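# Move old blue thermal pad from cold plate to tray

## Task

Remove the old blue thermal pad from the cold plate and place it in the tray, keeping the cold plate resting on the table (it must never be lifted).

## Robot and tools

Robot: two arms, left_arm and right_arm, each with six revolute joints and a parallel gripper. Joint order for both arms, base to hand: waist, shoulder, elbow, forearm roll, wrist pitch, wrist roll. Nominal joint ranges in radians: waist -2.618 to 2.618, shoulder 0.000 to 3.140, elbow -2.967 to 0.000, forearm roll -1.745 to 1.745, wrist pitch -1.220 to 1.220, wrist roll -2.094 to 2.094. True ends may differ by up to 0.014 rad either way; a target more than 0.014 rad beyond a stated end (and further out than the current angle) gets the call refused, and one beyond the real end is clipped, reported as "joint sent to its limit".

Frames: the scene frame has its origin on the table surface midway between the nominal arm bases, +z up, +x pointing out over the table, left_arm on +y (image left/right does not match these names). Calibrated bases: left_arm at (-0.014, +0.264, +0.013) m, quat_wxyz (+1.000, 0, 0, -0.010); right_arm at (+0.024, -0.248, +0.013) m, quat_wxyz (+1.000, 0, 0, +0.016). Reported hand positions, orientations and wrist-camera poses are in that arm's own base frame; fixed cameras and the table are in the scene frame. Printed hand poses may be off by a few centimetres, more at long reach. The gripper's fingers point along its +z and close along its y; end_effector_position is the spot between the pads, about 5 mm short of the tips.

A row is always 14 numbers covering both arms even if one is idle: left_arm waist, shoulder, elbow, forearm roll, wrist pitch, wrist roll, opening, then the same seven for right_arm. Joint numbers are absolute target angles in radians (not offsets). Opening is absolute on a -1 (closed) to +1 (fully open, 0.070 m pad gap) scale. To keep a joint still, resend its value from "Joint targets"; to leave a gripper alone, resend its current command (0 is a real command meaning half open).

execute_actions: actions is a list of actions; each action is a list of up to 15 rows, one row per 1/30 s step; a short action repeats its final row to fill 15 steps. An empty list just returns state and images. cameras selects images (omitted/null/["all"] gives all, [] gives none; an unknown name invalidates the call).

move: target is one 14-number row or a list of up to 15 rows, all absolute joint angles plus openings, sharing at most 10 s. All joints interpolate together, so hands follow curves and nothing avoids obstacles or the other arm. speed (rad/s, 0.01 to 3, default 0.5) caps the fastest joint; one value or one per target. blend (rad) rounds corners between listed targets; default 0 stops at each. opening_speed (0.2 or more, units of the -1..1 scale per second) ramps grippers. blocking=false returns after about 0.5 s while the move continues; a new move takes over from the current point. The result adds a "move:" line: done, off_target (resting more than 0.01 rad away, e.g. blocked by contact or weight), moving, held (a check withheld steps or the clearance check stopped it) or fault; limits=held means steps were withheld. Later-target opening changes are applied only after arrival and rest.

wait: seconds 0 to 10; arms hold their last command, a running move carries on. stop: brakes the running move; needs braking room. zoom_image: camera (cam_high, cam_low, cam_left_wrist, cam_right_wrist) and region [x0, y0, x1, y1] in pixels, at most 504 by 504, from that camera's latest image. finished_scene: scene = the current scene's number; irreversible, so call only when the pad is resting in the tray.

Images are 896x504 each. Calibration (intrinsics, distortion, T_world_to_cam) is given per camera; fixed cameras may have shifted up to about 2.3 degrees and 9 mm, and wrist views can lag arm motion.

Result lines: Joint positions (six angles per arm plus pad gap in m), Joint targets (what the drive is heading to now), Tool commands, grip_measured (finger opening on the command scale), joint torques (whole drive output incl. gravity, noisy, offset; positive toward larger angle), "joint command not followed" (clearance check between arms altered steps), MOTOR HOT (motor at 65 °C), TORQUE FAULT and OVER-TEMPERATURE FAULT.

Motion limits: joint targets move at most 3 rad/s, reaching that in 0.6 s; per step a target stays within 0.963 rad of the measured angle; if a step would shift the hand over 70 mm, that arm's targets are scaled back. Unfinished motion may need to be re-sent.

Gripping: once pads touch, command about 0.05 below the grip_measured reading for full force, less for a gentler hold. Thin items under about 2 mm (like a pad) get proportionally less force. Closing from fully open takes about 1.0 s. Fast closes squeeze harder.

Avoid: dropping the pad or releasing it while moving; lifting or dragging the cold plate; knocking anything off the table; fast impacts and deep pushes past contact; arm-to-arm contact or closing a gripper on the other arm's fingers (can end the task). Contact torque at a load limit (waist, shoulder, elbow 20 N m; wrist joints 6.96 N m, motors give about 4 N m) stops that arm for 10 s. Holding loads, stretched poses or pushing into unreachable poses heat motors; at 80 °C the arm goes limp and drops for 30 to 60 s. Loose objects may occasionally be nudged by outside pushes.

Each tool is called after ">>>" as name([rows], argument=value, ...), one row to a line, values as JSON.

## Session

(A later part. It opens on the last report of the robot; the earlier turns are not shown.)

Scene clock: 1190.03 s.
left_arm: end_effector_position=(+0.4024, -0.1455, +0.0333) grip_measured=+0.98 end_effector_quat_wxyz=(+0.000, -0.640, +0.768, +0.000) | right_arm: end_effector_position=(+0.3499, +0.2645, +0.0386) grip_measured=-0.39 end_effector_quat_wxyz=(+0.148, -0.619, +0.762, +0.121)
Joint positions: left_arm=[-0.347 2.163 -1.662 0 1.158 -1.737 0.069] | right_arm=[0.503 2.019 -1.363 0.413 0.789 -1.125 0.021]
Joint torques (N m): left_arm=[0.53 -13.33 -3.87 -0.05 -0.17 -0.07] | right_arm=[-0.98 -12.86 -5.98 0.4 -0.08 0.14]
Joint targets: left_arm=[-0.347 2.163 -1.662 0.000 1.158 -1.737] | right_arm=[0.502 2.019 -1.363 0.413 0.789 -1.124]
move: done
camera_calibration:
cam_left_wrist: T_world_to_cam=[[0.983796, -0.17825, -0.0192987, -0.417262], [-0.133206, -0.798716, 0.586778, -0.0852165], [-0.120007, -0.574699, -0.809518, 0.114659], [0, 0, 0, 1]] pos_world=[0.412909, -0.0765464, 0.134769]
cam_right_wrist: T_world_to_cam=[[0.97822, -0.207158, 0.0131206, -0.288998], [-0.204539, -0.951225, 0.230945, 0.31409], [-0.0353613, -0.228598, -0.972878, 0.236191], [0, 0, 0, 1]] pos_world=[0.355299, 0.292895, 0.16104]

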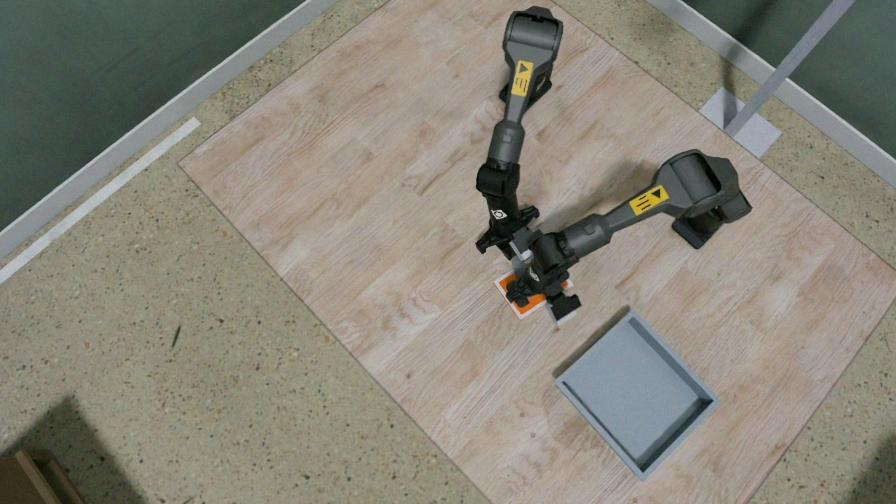

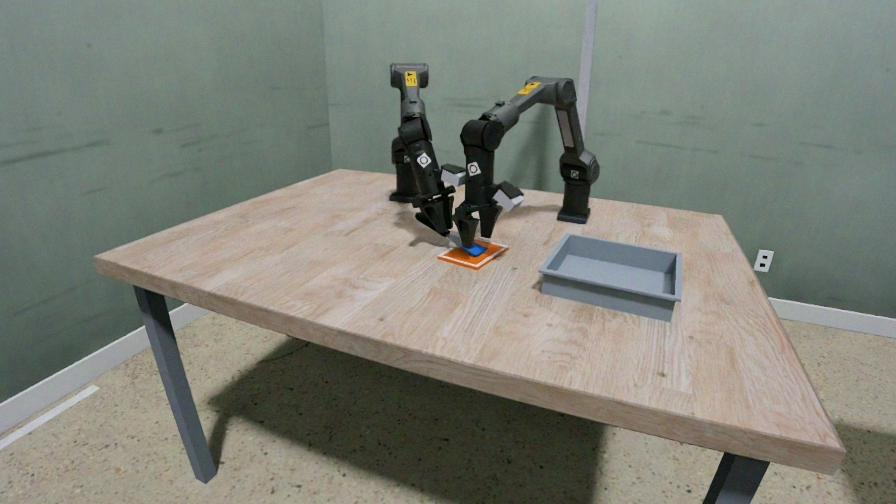

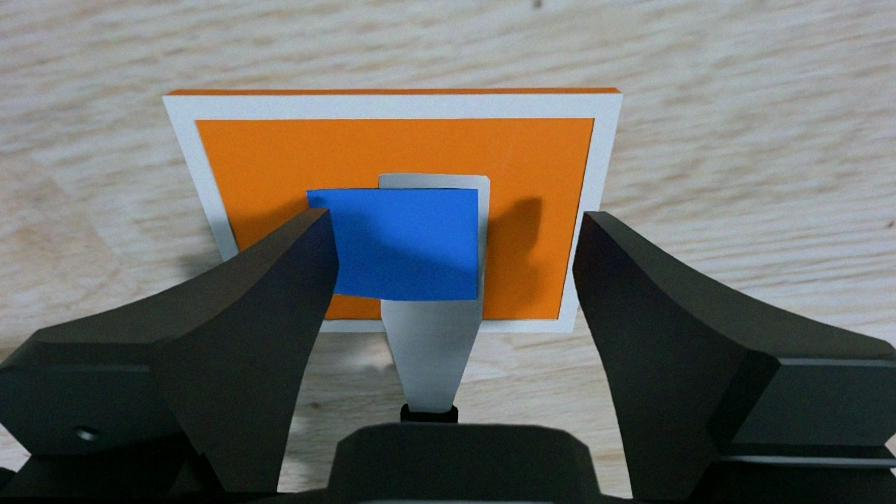

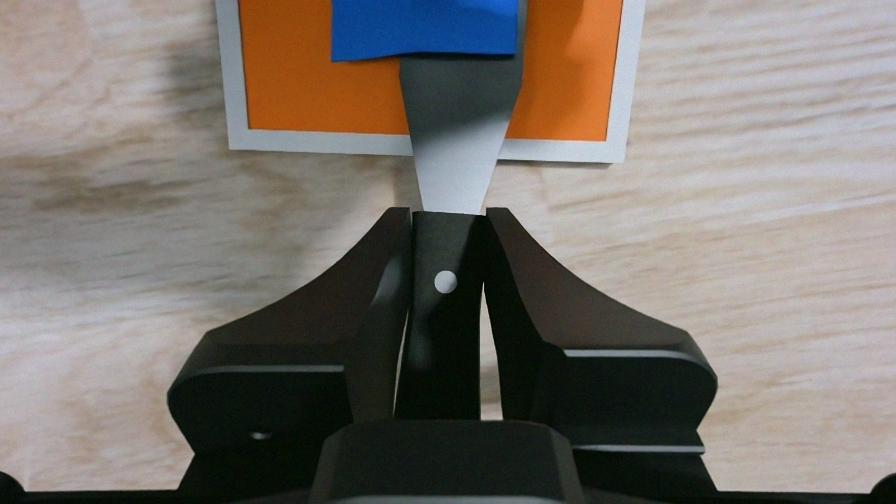

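>>> move([
  [-0.4, 1.75, -1.1, 0.0, 0.55, -1.65, 1.0, 0.5024, 2.0188, -1.3629, 0.4126, 0.789, -1.124, -0.6],
  [-0.403, 1.0654, -0.3116, 0.0, -0.1429, -1.5708, 1.0, 0.5024, 2.0188, -1.3629, 0.4126, 0.789, -1.124, -0.6],
], speed=[0.4, 0.7], blend=[0.1, 0])

>>> zoom_image(camera="cam_high", region=[470, 200, 600, 330])

>>> zoom_image(camera="cam_low", region=[400, 190, 520, 280])

Scene clock: 1241.93 s.
left_arm: end_effector_position=(+0.3995, -0.1505, +0.0443) grip_measured=+0.98 end_effector_quat_wxyz=(+0.029, -0.626, +0.778, -0.048) | right_arm: end_effector_position=(+0.3499, +0.2645, +0.0386) grip_measured=-0.39 end_effector_quat_wxyz=(+0.148, -0.619, +0.762, +0.121)
Joint positions: left_arm=[-0.36 2.061 -1.524 0 1.009 -1.715 0.069] | right_arm=[0.503 2.019 -1.363 0.413 0.789 -1.125 0.021]
Joint torques (N m): left_arm=[1.09 -11 -4.27 0.13 -0.27 -0.22] | right_arm=[0.14 -11.59 -6.01 0.5 -0.14 0.1]
Joint targets: left_arm=[-0.359 2.062 -1.524 0.000 1.008 -1.715] | right_arm=[0.502 2.019 -1.363 0.413 0.789 -1.124]
move: held (left_arm; a check stopped the path); path passed 0 of 2 targets; limits=held; left_arm: the elbow is farthest, 1.212 rad from its target
joint command not followed: on one or more control steps a check withheld the commanded joint targets of the left arm, and it was not sent them on those steps.
cause: the commanded joint targets, or the way to them, would bring a part of the robot too close to another arm (a part of this arm just beyond the wrist roll and a part of the right arm just beyond the wrist roll).
camera_calibration:
cam_left_wrist: T_world_to_cam=[[0.973107, -0.211391, 0.0915255, -0.420722], [-0.223484, -0.770052, 0.597558, -0.0560882], [-0.0558389, -0.601942, -0.796585, 0.090147], [0, 0, 0, 1]] pos_world=[0.401906, -0.0778643, 0.143833]
cam_right_wrist: T_world_to_cam=[[0.97822, -0.207158, 0.0131206, -0.288998], [-0.204539, -0.951225, 0.230945, 0.31409], [-0.0353613, -0.228598, -0.972878, 0.236191], [0, 0, 0, 1]] pos_world=[0.355299, 0.292895, 0.16104]

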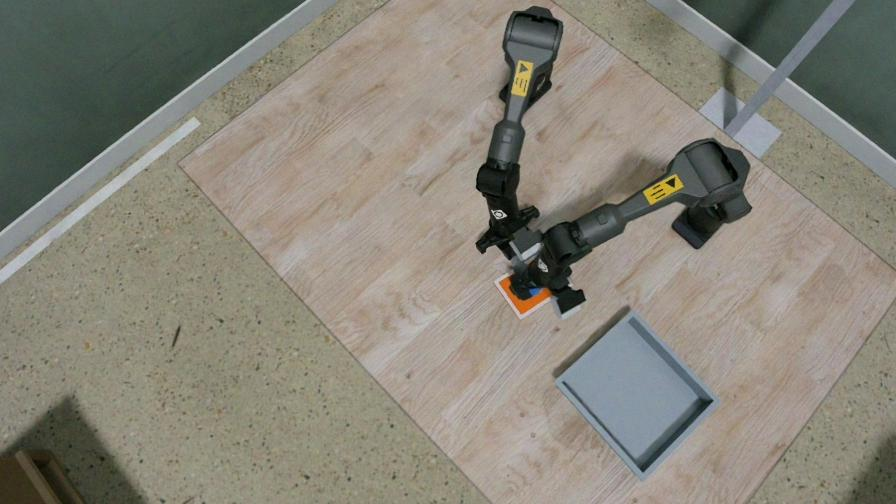

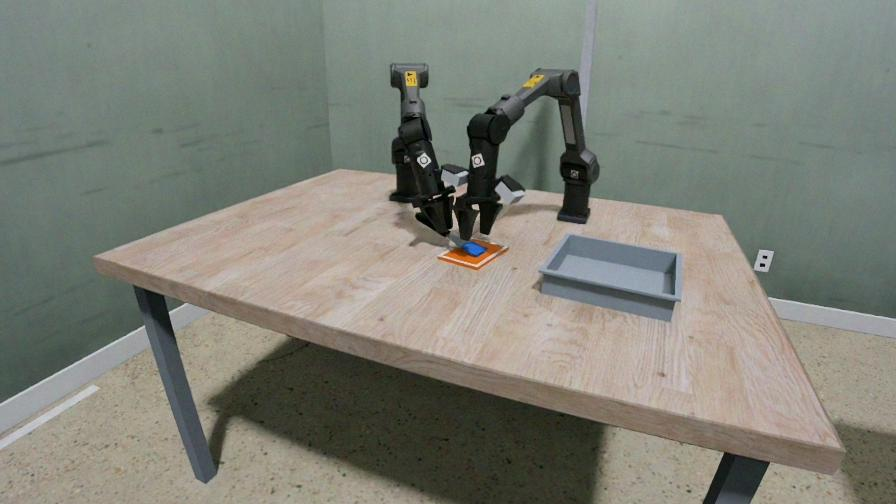

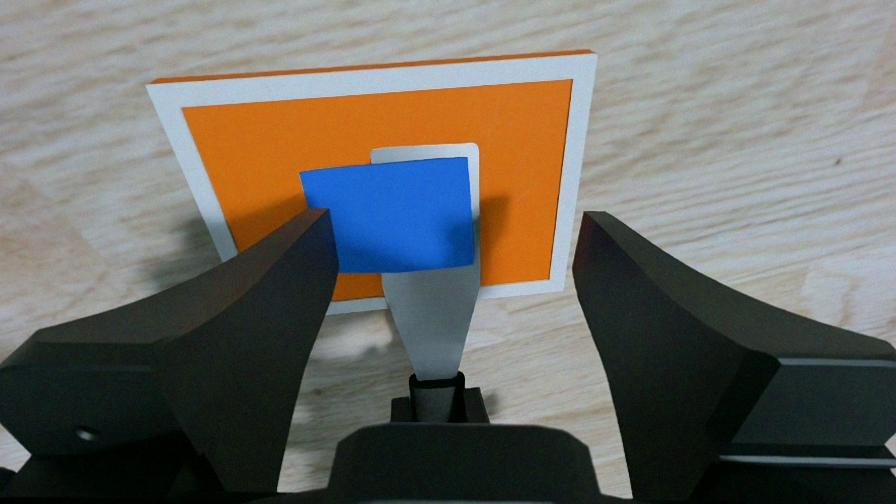

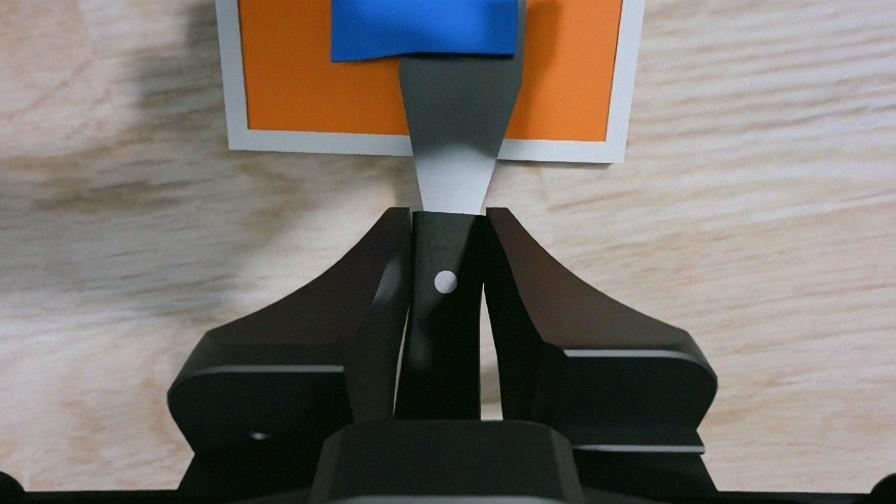

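Scaled by 3.877 from the camera's 896x504 image, which has a finer 1280x720 frame.

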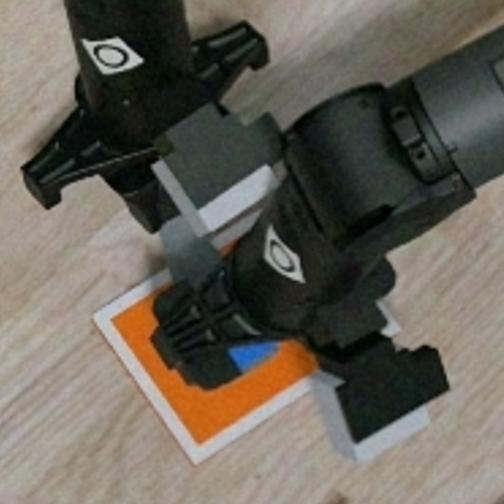

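Scaled by 4.200 from the camera's 896x504 image, which has a finer 1280x720 frame.

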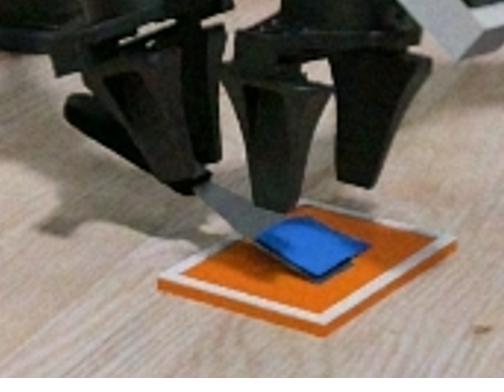

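>>> move([
  [-0.2194, 2.0311, -1.4979, 0.0, 1.0123, -1.6095, 1.0, 0.5024, 2.0188, -1.3629, 0.4126, 0.789, -1.124, -0.6],
  [-0.22, 1.5, -0.85, 0.0, 0.4, -1.6, 1.0, 0.5024, 2.0188, -1.3629, 0.4126, 0.789, -1.124, -0.6],
  [-0.37, 1.0654, -0.3116, 0.0, -0.1429, -1.5708, 1.0, 0.5024, 2.0188, -1.3629, 0.4126, 0.789, -1.124, -0.6],
], speed=[0.2, 0.6, 0.6], blend=[0.05, 0.1, 0])

>>> zoom_image(camera="cam_high", region=[470, 220, 590, 330])

>>> zoom_image(camera="cam_low", region=[400, 190, 520, 280])

Scene clock: 1259.20 s.
left_arm: end_effector_position=(+0.2791, -0.1083, +0.1400) grip_measured=+0.98 end_effector_quat_wxyz=(+0.283, -0.489, +0.715, -0.413) | right_arm: end_effector_position=(+0.3499, +0.2645, +0.0386) grip_measured=-0.39 end_effector_quat_wxyz=(+0.148, -0.619, +0.762, +0.121)
Joint positions: left_arm=[-0.37 1.064 -0.31 0 -0.143 -1.571 0.069] | right_arm=[0.503 2.019 -1.363 0.413 0.789 -1.125 0.021]
Joint torques (N m): left_arm=[0 -0.29 -4.63 -0.03 -1.15 0.03] | right_arm=[0.11 -11.63 -5.98 0.51 -0.2 0.16]
Joint targets: left_arm=[-0.370 1.065 -0.312 0.000 -0.143 -1.571] | right_arm=[0.502 2.019 -1.363 0.413 0.789 -1.124]
move: done
camera_calibration:
cam_left_wrist: T_world_to_cam=[[0.48172, -0.184881, 0.856601, -0.270431], [-0.761119, -0.572741, 0.30441, 0.104729], [0.434331, -0.798616, -0.416617, -0.026366], [0, 0, 0, 1]] pos_world=[0.221435, -0.0110714, 0.188787]
cam_right_wrist: T_world_to_cam=[[0.97822, -0.207158, 0.0131206, -0.288998], [-0.204539, -0.951225, 0.230945, 0.31409], [-0.0353613, -0.228598, -0.972878, 0.236191], [0, 0, 0, 1]] pos_world=[0.355299, 0.292895, 0.16104]

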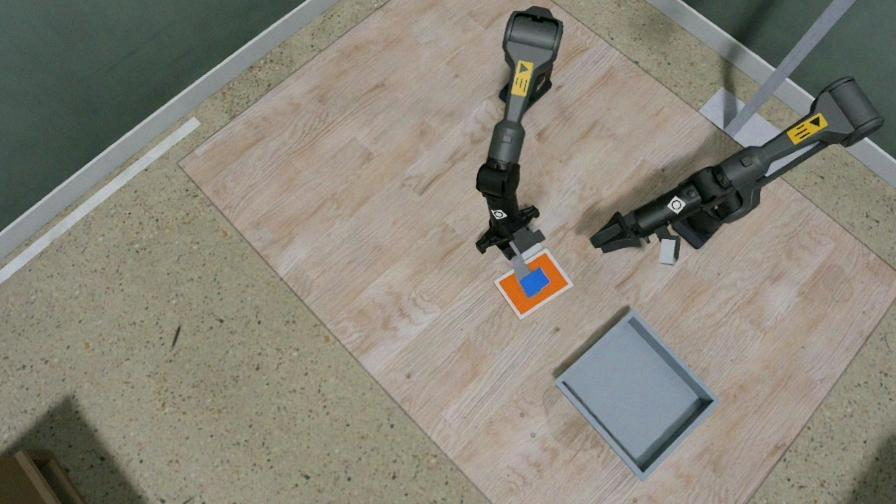

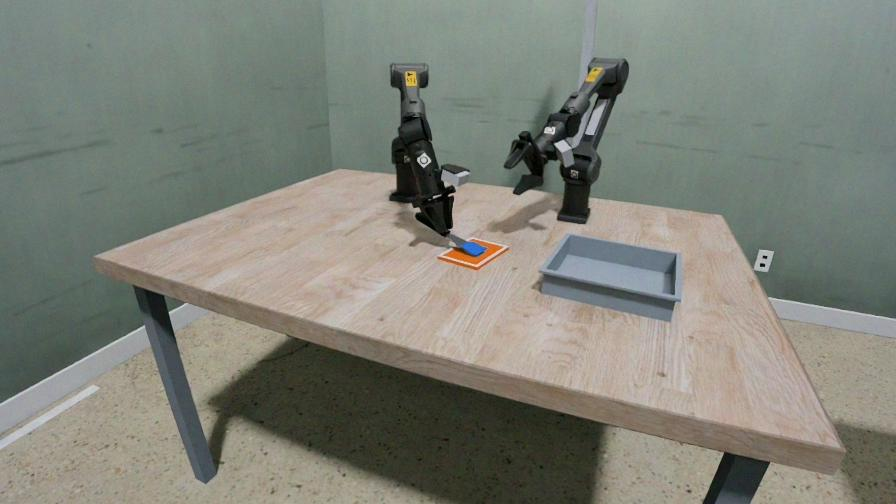

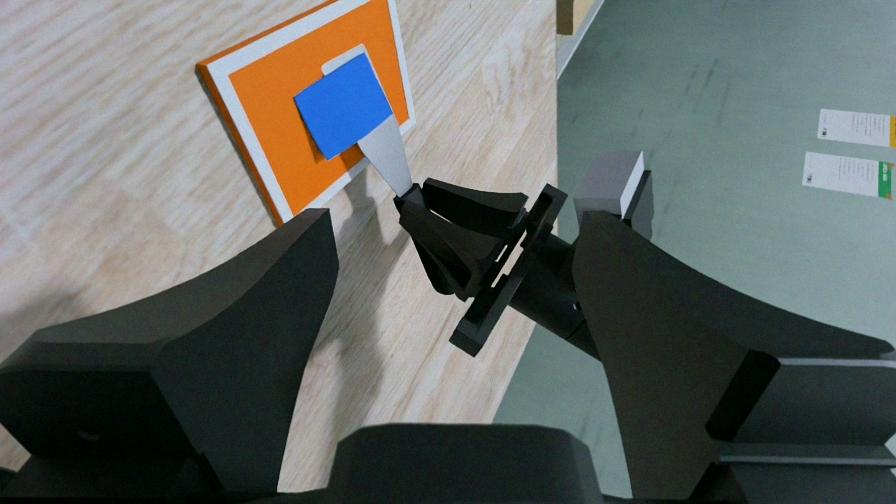

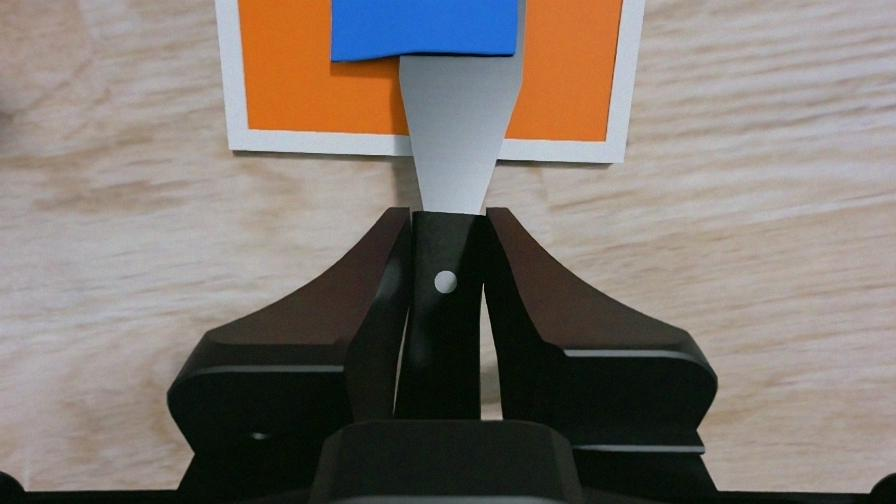

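Scaled by 4.200 from the camera's 896x504 image, which has a finer 1280x720 frame.

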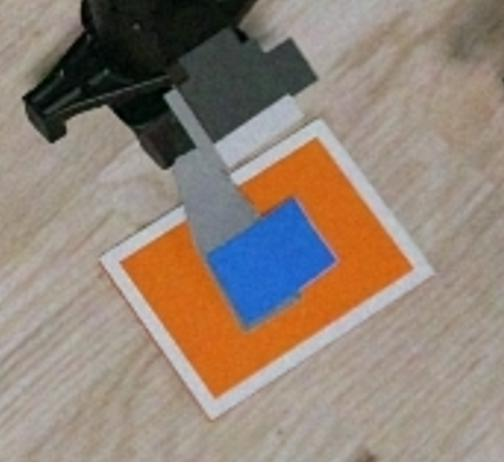

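Scaled by 4.200 from the camera's 896x504 image, which has a finer 1280x720 frame.

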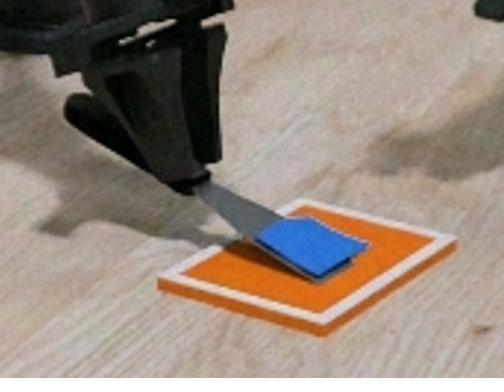

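>>> move(target=[-0.37, 1.0654, -0.3116, 0.0, -0.1429, -1.5708, 1.0, 0.4661, 1.9608, -1.3355, 0.5199, 0.8012, -1.2203, -0.6], speed=0.05)

>>> zoom_image(camera="cam_high", region=[470, 220, 590, 330])

>>> zoom_image(camera="cam_low", region=[400, 190, 520, 280])

>>> zoom_image(camera="cam_left_wrist", region=[180, 0, 480, 240])

Scene clock: 1269.97 s.
left_arm: end_effector_position=(+0.2793, -0.1084, +0.1401) grip_measured=+0.98 end_effector_quat_wxyz=(+0.283, -0.489, +0.715, -0.413) | right_arm: end_effector_position=(+0.3497, +0.2649, +0.0623) grip_measured=-0.40 end_effector_quat_wxyz=(+0.179, -0.613, +0.755, +0.149)
Joint positions: left_arm=[-0.37 1.065 -0.311 0 -0.143 -1.571 0.069] | right_arm=[0.467 1.961 -1.336 0.52 0.801 -1.221 0.021]
Joint torques (N m): left_arm=[1.05 -0.69 -4.65 0.15 -1.21 -0.17] | right_arm=[-1.18 -12.44 -5.25 0.68 -0.02 -0.03]
Joint targets: left_arm=[-0.370 1.065 -0.312 0.000 -0.143 -1.571] | right_arm=[0.466 1.961 -1.336 0.520 0.801 -1.220]
move: done
camera_calibration:
cam_left_wrist: T_world_to_cam=[[0.48172, -0.184881, 0.856601, -0.27068], [-0.761119, -0.572741, 0.30441, 0.104869], [0.434331, -0.798616, -0.416617, -0.0265345], [0, 0, 0, 1]] pos_world=[0.221735, -0.0111714, 0.188887]
cam_right_wrist: T_world_to_cam=[[0.977953, -0.208627, 0.00904504, -0.288251], [-0.207687, -0.967209, 0.146196, 0.319603], [-0.0217519, -0.144851, -0.989214, 0.233411], [0, 0, 0, 1]] pos_world=[0.35335, 0.282796, 0.186776]

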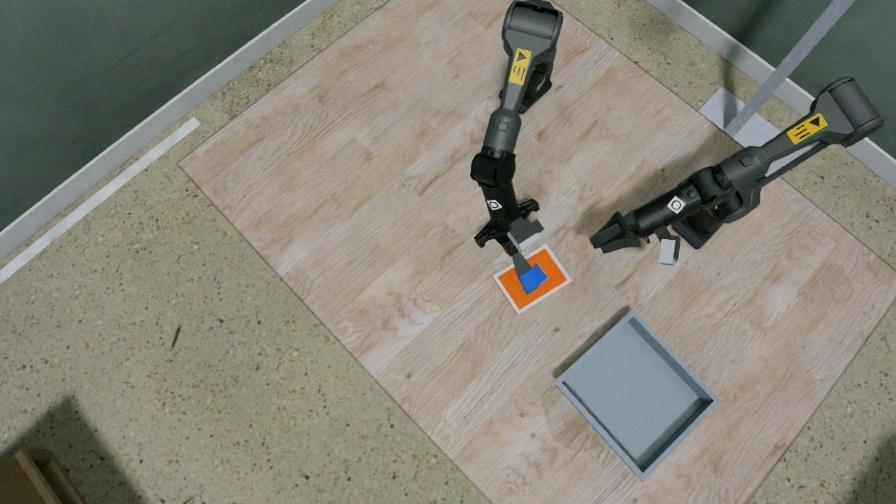

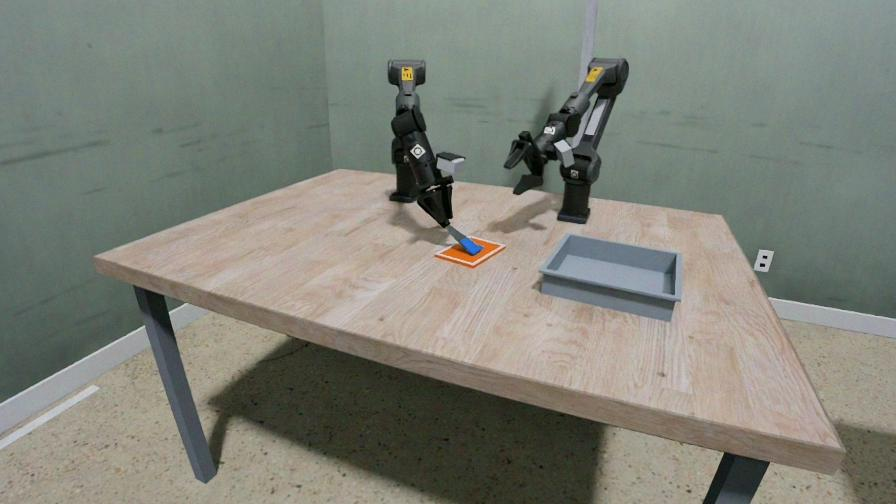

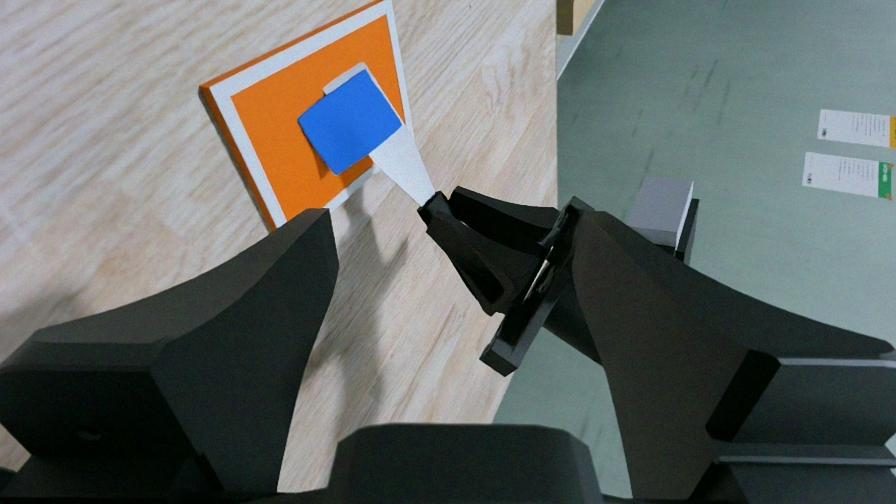

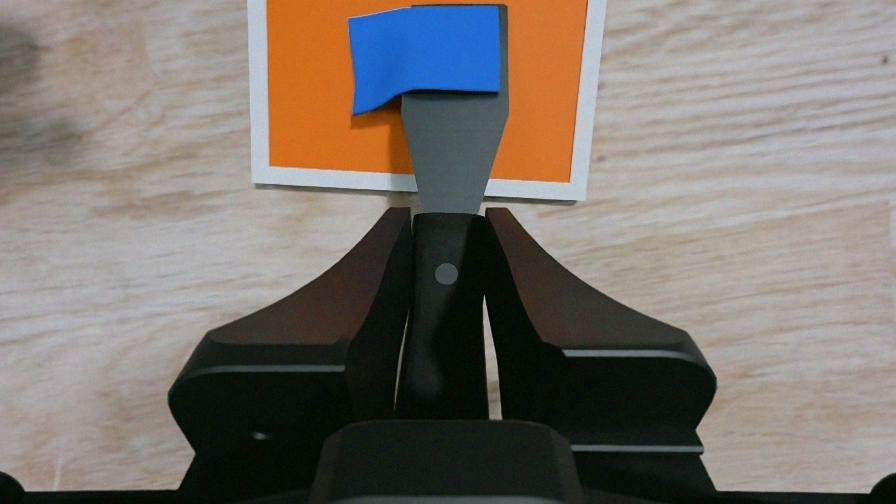

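Scaled by 4.200 from the camera's 896x504 image, which has a finer 1280x720 frame.

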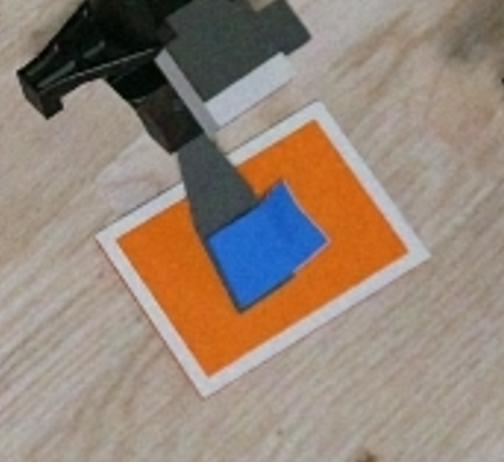

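Scaled by 4.200 from the camera's 896x504 image, which has a finer 1280x720 frame.

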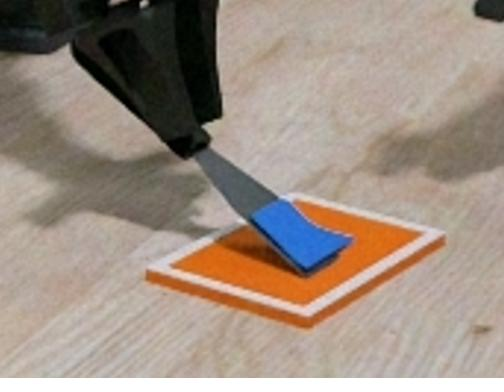

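Scaled by 1.680 from the camera's 896x504 image, which has a finer 1280x720 frame.

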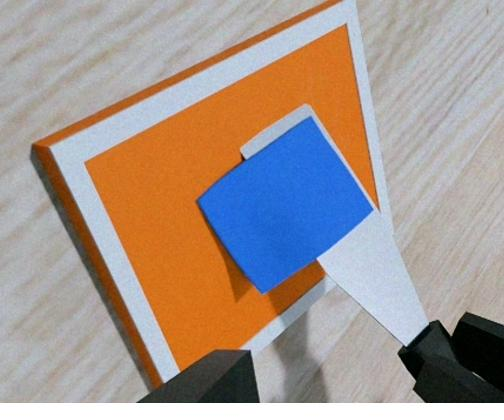

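>>> zoom_image(camera="cam_left_wrist", region=[270, 40, 430, 200])

>>> zoom_image(camera="cam_right_wrist", region=[310, 0, 560, 160])

>>> zoom_image(camera="cam_low", region=[430, 220, 510, 280])

Scaled by 3.150 from the camera's 896x504 image, which has a finer 1280x720 frame.

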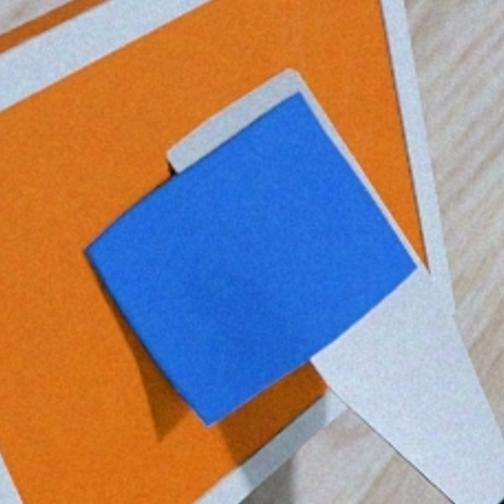

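Scaled by 2.016 from the camera's 896x504 image, which has a finer 1280x720 frame.

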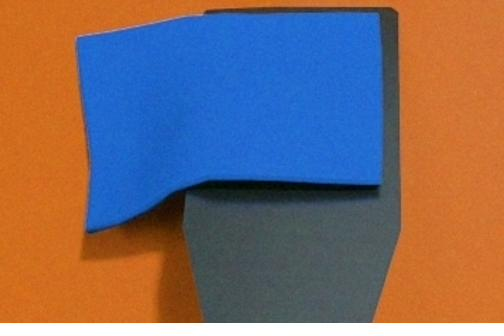

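Scaled by 6.300 from the camera's 896x504 image, which has a finer 1280x720 frame.

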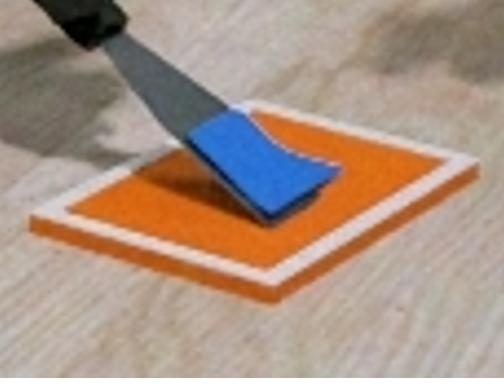

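>>> move(target=[-0.37, 1.0654, -0.3116, 0.0, -0.1429, -1.5708, 1.0, 0.4298, 1.9028, -1.3082, 0.6271, 0.8134, -1.3166, -0.6], speed=0.04)

>>> zoom_image(camera="cam_left_wrist", region=[270, 40, 430, 200])

>>> zoom_image(camera="cam_low", region=[420, 210, 520, 280])

>>> zoom_image(camera="cam_high", region=[470, 220, 590, 330])

Scene clock: 1320.27 s.
left_arm: end_effector_position=(+0.2793, -0.1084, +0.1401) grip_measured=+0.98 end_effector_quat_wxyz=(+0.283, -0.489, +0.715, -0.413) | right_arm: end_effector_position=(+0.3501, +0.2645, +0.0869) grip_measured=-0.40 end_effector_quat_wxyz=(+0.215, -0.606, +0.746, +0.174)
Joint positions: left_arm=[-0.37 1.065 -0.311 0 -0.143 -1.571 0.069] | right_arm=[0.43 1.903 -1.309 0.628 0.813 -1.317 0.021]
Joint torques (N m): left_arm=[0.25 -2.08 -4.43 0.04 -1.21 0.01] | right_arm=[-0.95 -11.3 -5.24 0.9 0.06 -0.04]
Joint targets: left_arm=[-0.370 1.065 -0.312 0.000 -0.143 -1.571] | right_arm=[0.430 1.903 -1.308 0.627 0.813 -1.317]
move: done
camera_calibration:
cam_left_wrist: T_world_to_cam=[[0.48172, -0.184881, 0.856601, -0.27068], [-0.761119, -0.572741, 0.30441, 0.104869], [0.434331, -0.798616, -0.416617, -0.0265345], [0, 0, 0, 1]] pos_world=[0.221735, -0.0111714, 0.188887]
cam_right_wrist: T_world_to_cam=[[0.977443, -0.210762, 0.0135763, -0.2886], [-0.211196, -0.975759, 0.0573687, 0.326905], [0.00115604, -0.0589419, -0.998261, 0.227815], [0, 0, 0, 1]] pos_world=[0.350868, 0.271582, 0.212582]

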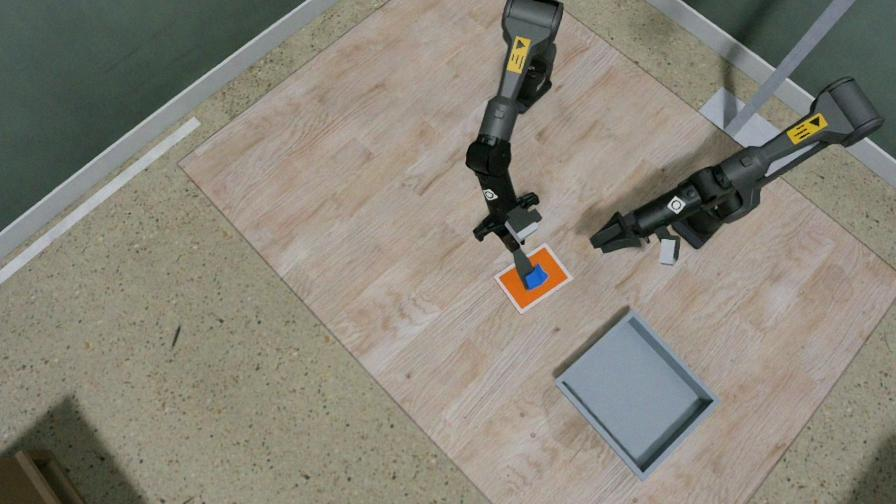

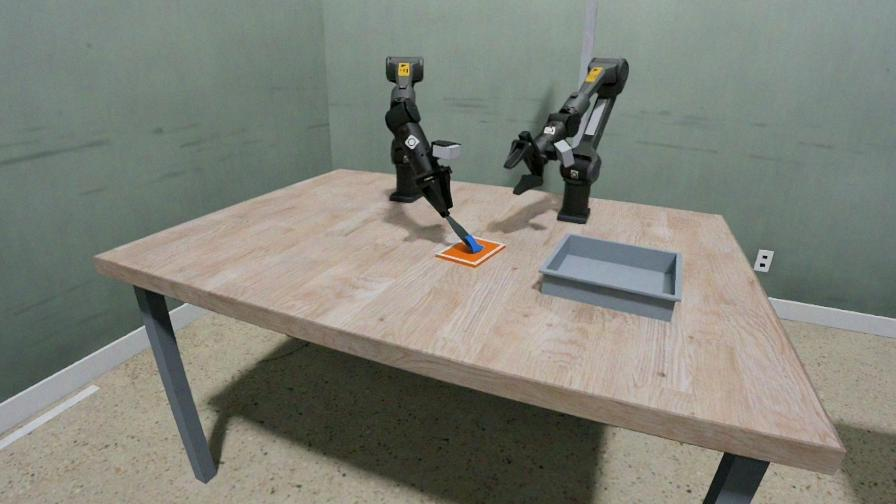

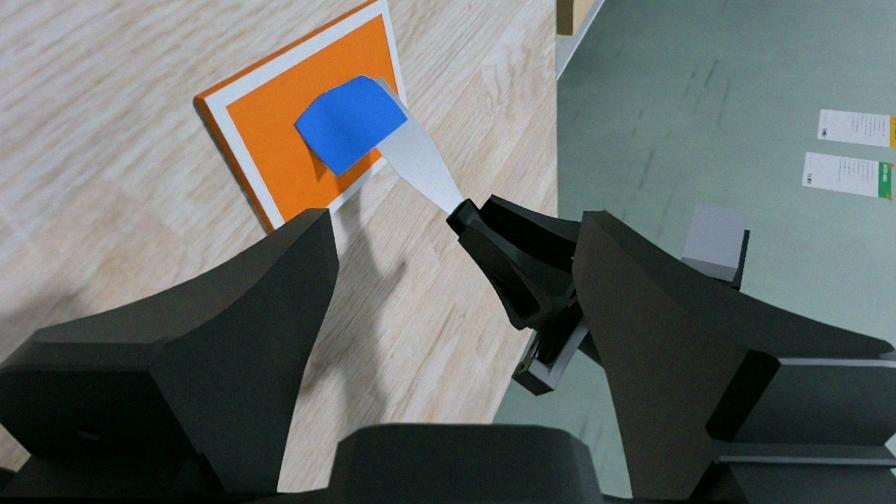

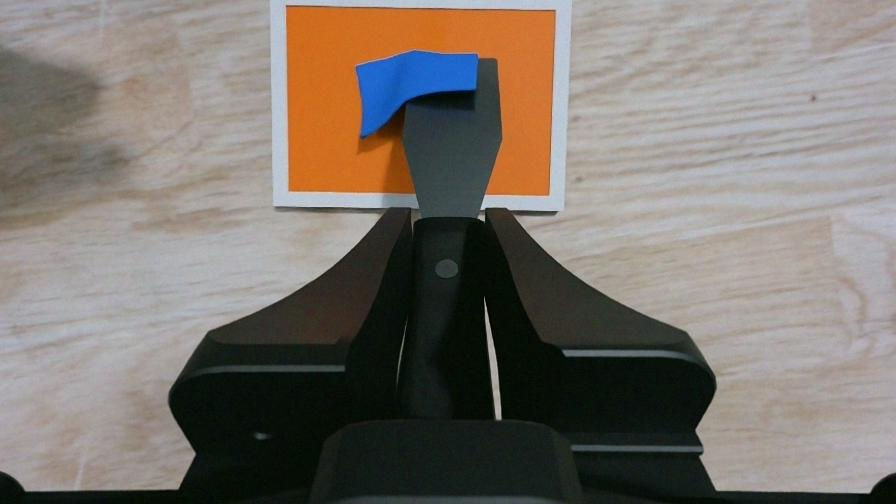

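Scaled by 3.150 from the camera's 896x504 image, which has a finer 1280x720 frame.

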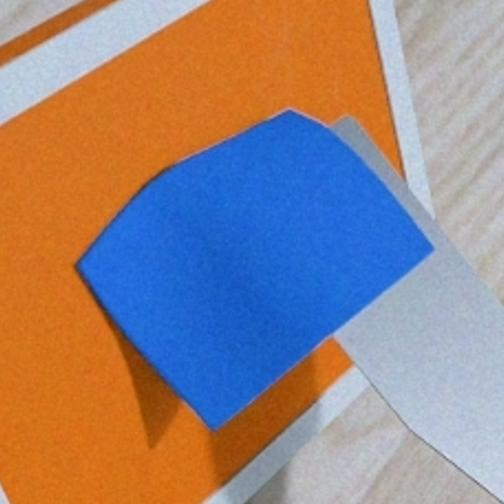

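Scaled by 5.040 from the camera's 896x504 image, which has a finer 1280x720 frame.

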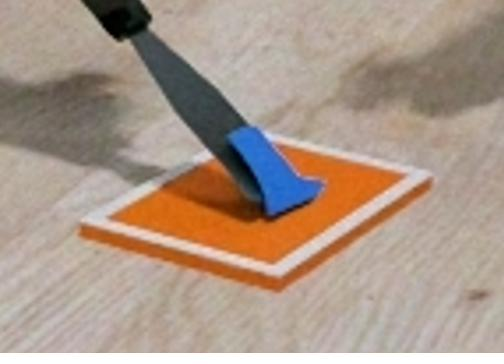

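Scaled by 4.200 from the camera's 896x504 image, which has a finer 1280x720 frame.

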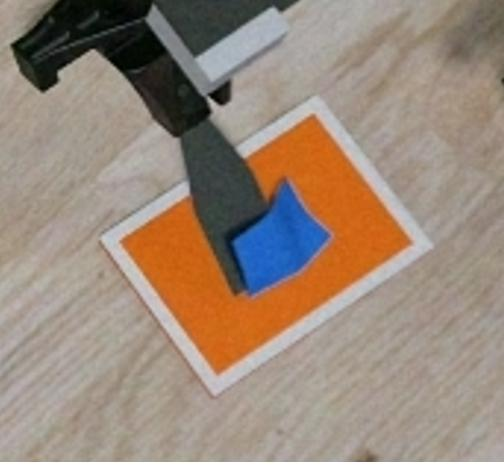

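>>> move([
  [-0.22, 1.5, -0.85, 0.0, 0.4, -1.6, 1.0, 0.3706, 1.9972, -1.2877, 0.4728, 0.8299, -1.4148, -0.6],
  [-0.2283, 2.02, -1.43, 0.0, 1.06, -1.6315, 1.0, 0.3356, 2.1646, -1.5784, 0.4387, 1.0668, -1.665, -0.6],
], speed=[0.15, 0.15])

>>> zoom_image(camera="cam_left_wrist", region=[200, 120, 700, 460])

>>> zoom_image(camera="cam_low", region=[410, 200, 530, 280])

Scene clock: 1392.27 s.
left_arm: end_effector_position=(+0.3793, -0.0880, +0.0371) grip_measured=+0.98 end_effector_quat_wxyz=(+0.002, -0.645, +0.764, -0.003) | right_arm: end_effector_position=(+0.3794, +0.2198, +0.0294) grip_measured=-0.40 end_effector_quat_wxyz=(-0.120, +0.765, -0.615, -0.149)
Joint positions: left_arm=[-0.228 2.021 -1.431 0 1.061 -1.631 0.069] | right_arm=[0.336 2.164 -1.579 0.439 1.067 -1.665 0.021]
Joint torques (N m): left_arm=[-0.56 -12.03 -3.66 0.02 -0.19 -0.24] | right_arm=[-1.2 -11.98 -4.69 0.21 0.1 -0.01]
Joint targets: left_arm=[-0.228 2.020 -1.430 0.000 1.060 -1.632] | right_arm=[0.336 2.165 -1.578 0.439 1.067 -1.665]
move: done
camera_calibration:
cam_left_wrist: T_world_to_cam=[[0.986194, -0.165156, -0.0120224, -0.384249], [-0.126716, -0.799406, 0.587276, -0.0470397], [-0.106603, -0.577645, -0.809298, 0.142661], [0, 0, 0, 1]] pos_world=[0.388191, -0.0186575, 0.138461]
cam_right_wrist: T_world_to_cam=[[0.977306, 0.211343, 0.0143895, -0.41871], [0.202435, -0.951801, 0.230424, 0.12555], [0.0623946, -0.222282, -0.972984, 0.179597], [0, 0, 0, 1]] pos_world=[0.372586, 0.247912, 0.15184]

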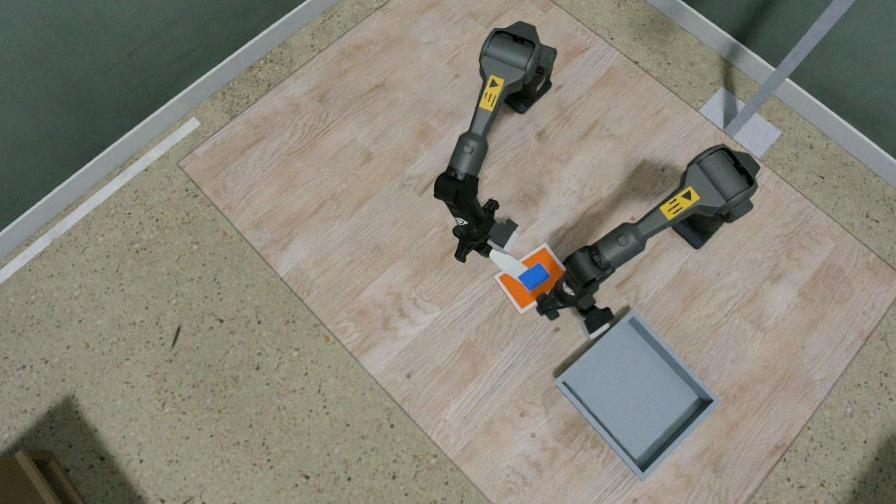

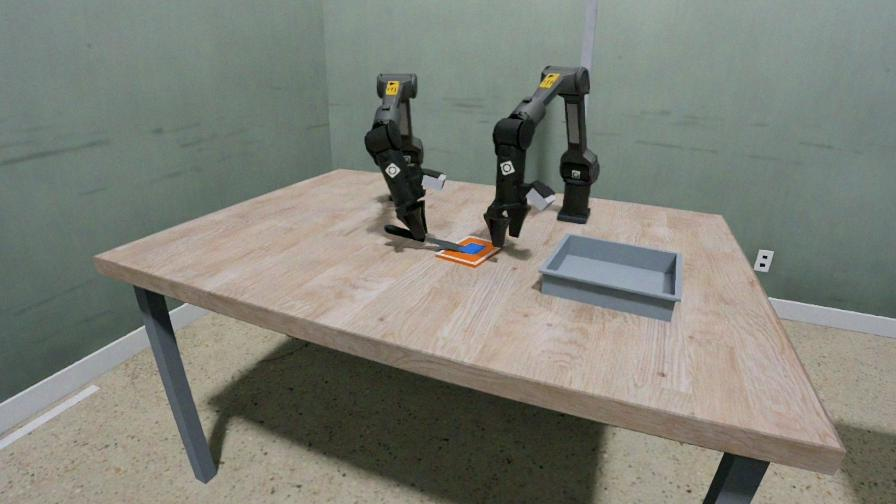

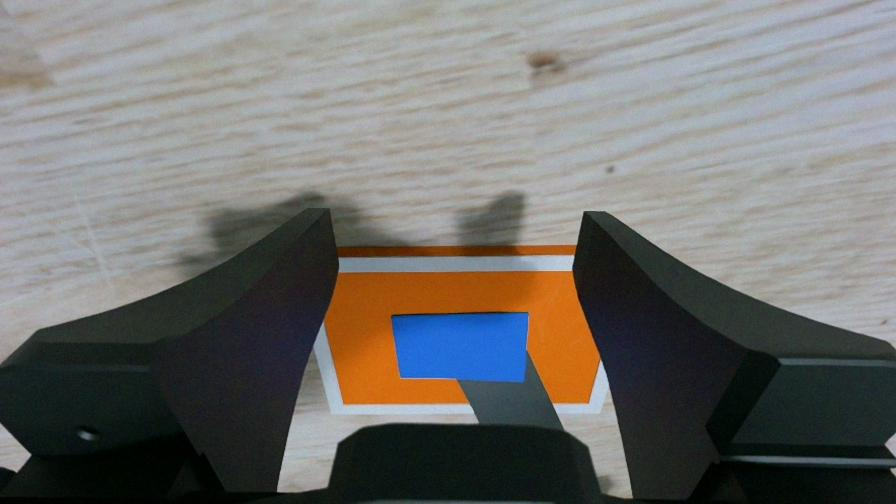

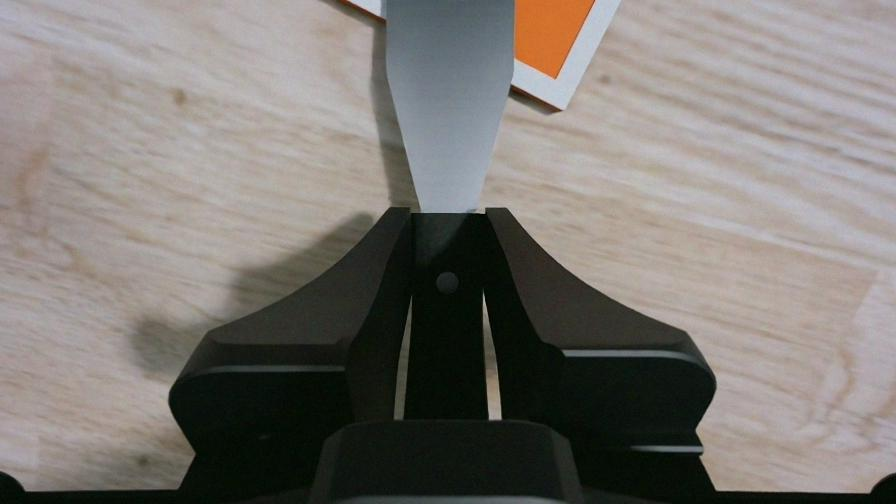

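Scaled by 1.008 from the camera's 896x504 image, which has a finer 1280x720 frame.

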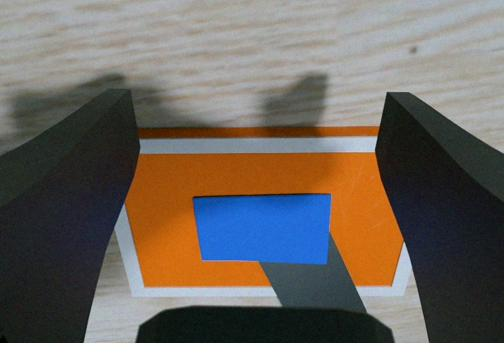

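Scaled by 4.200 from the camera's 896x504 image, which has a finer 1280x720 frame.

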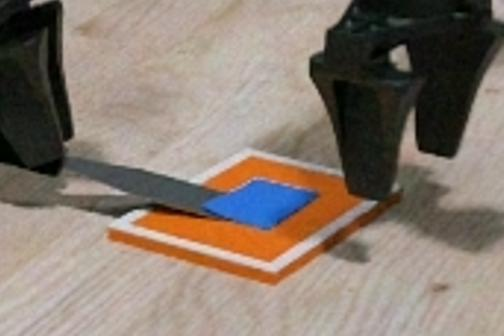

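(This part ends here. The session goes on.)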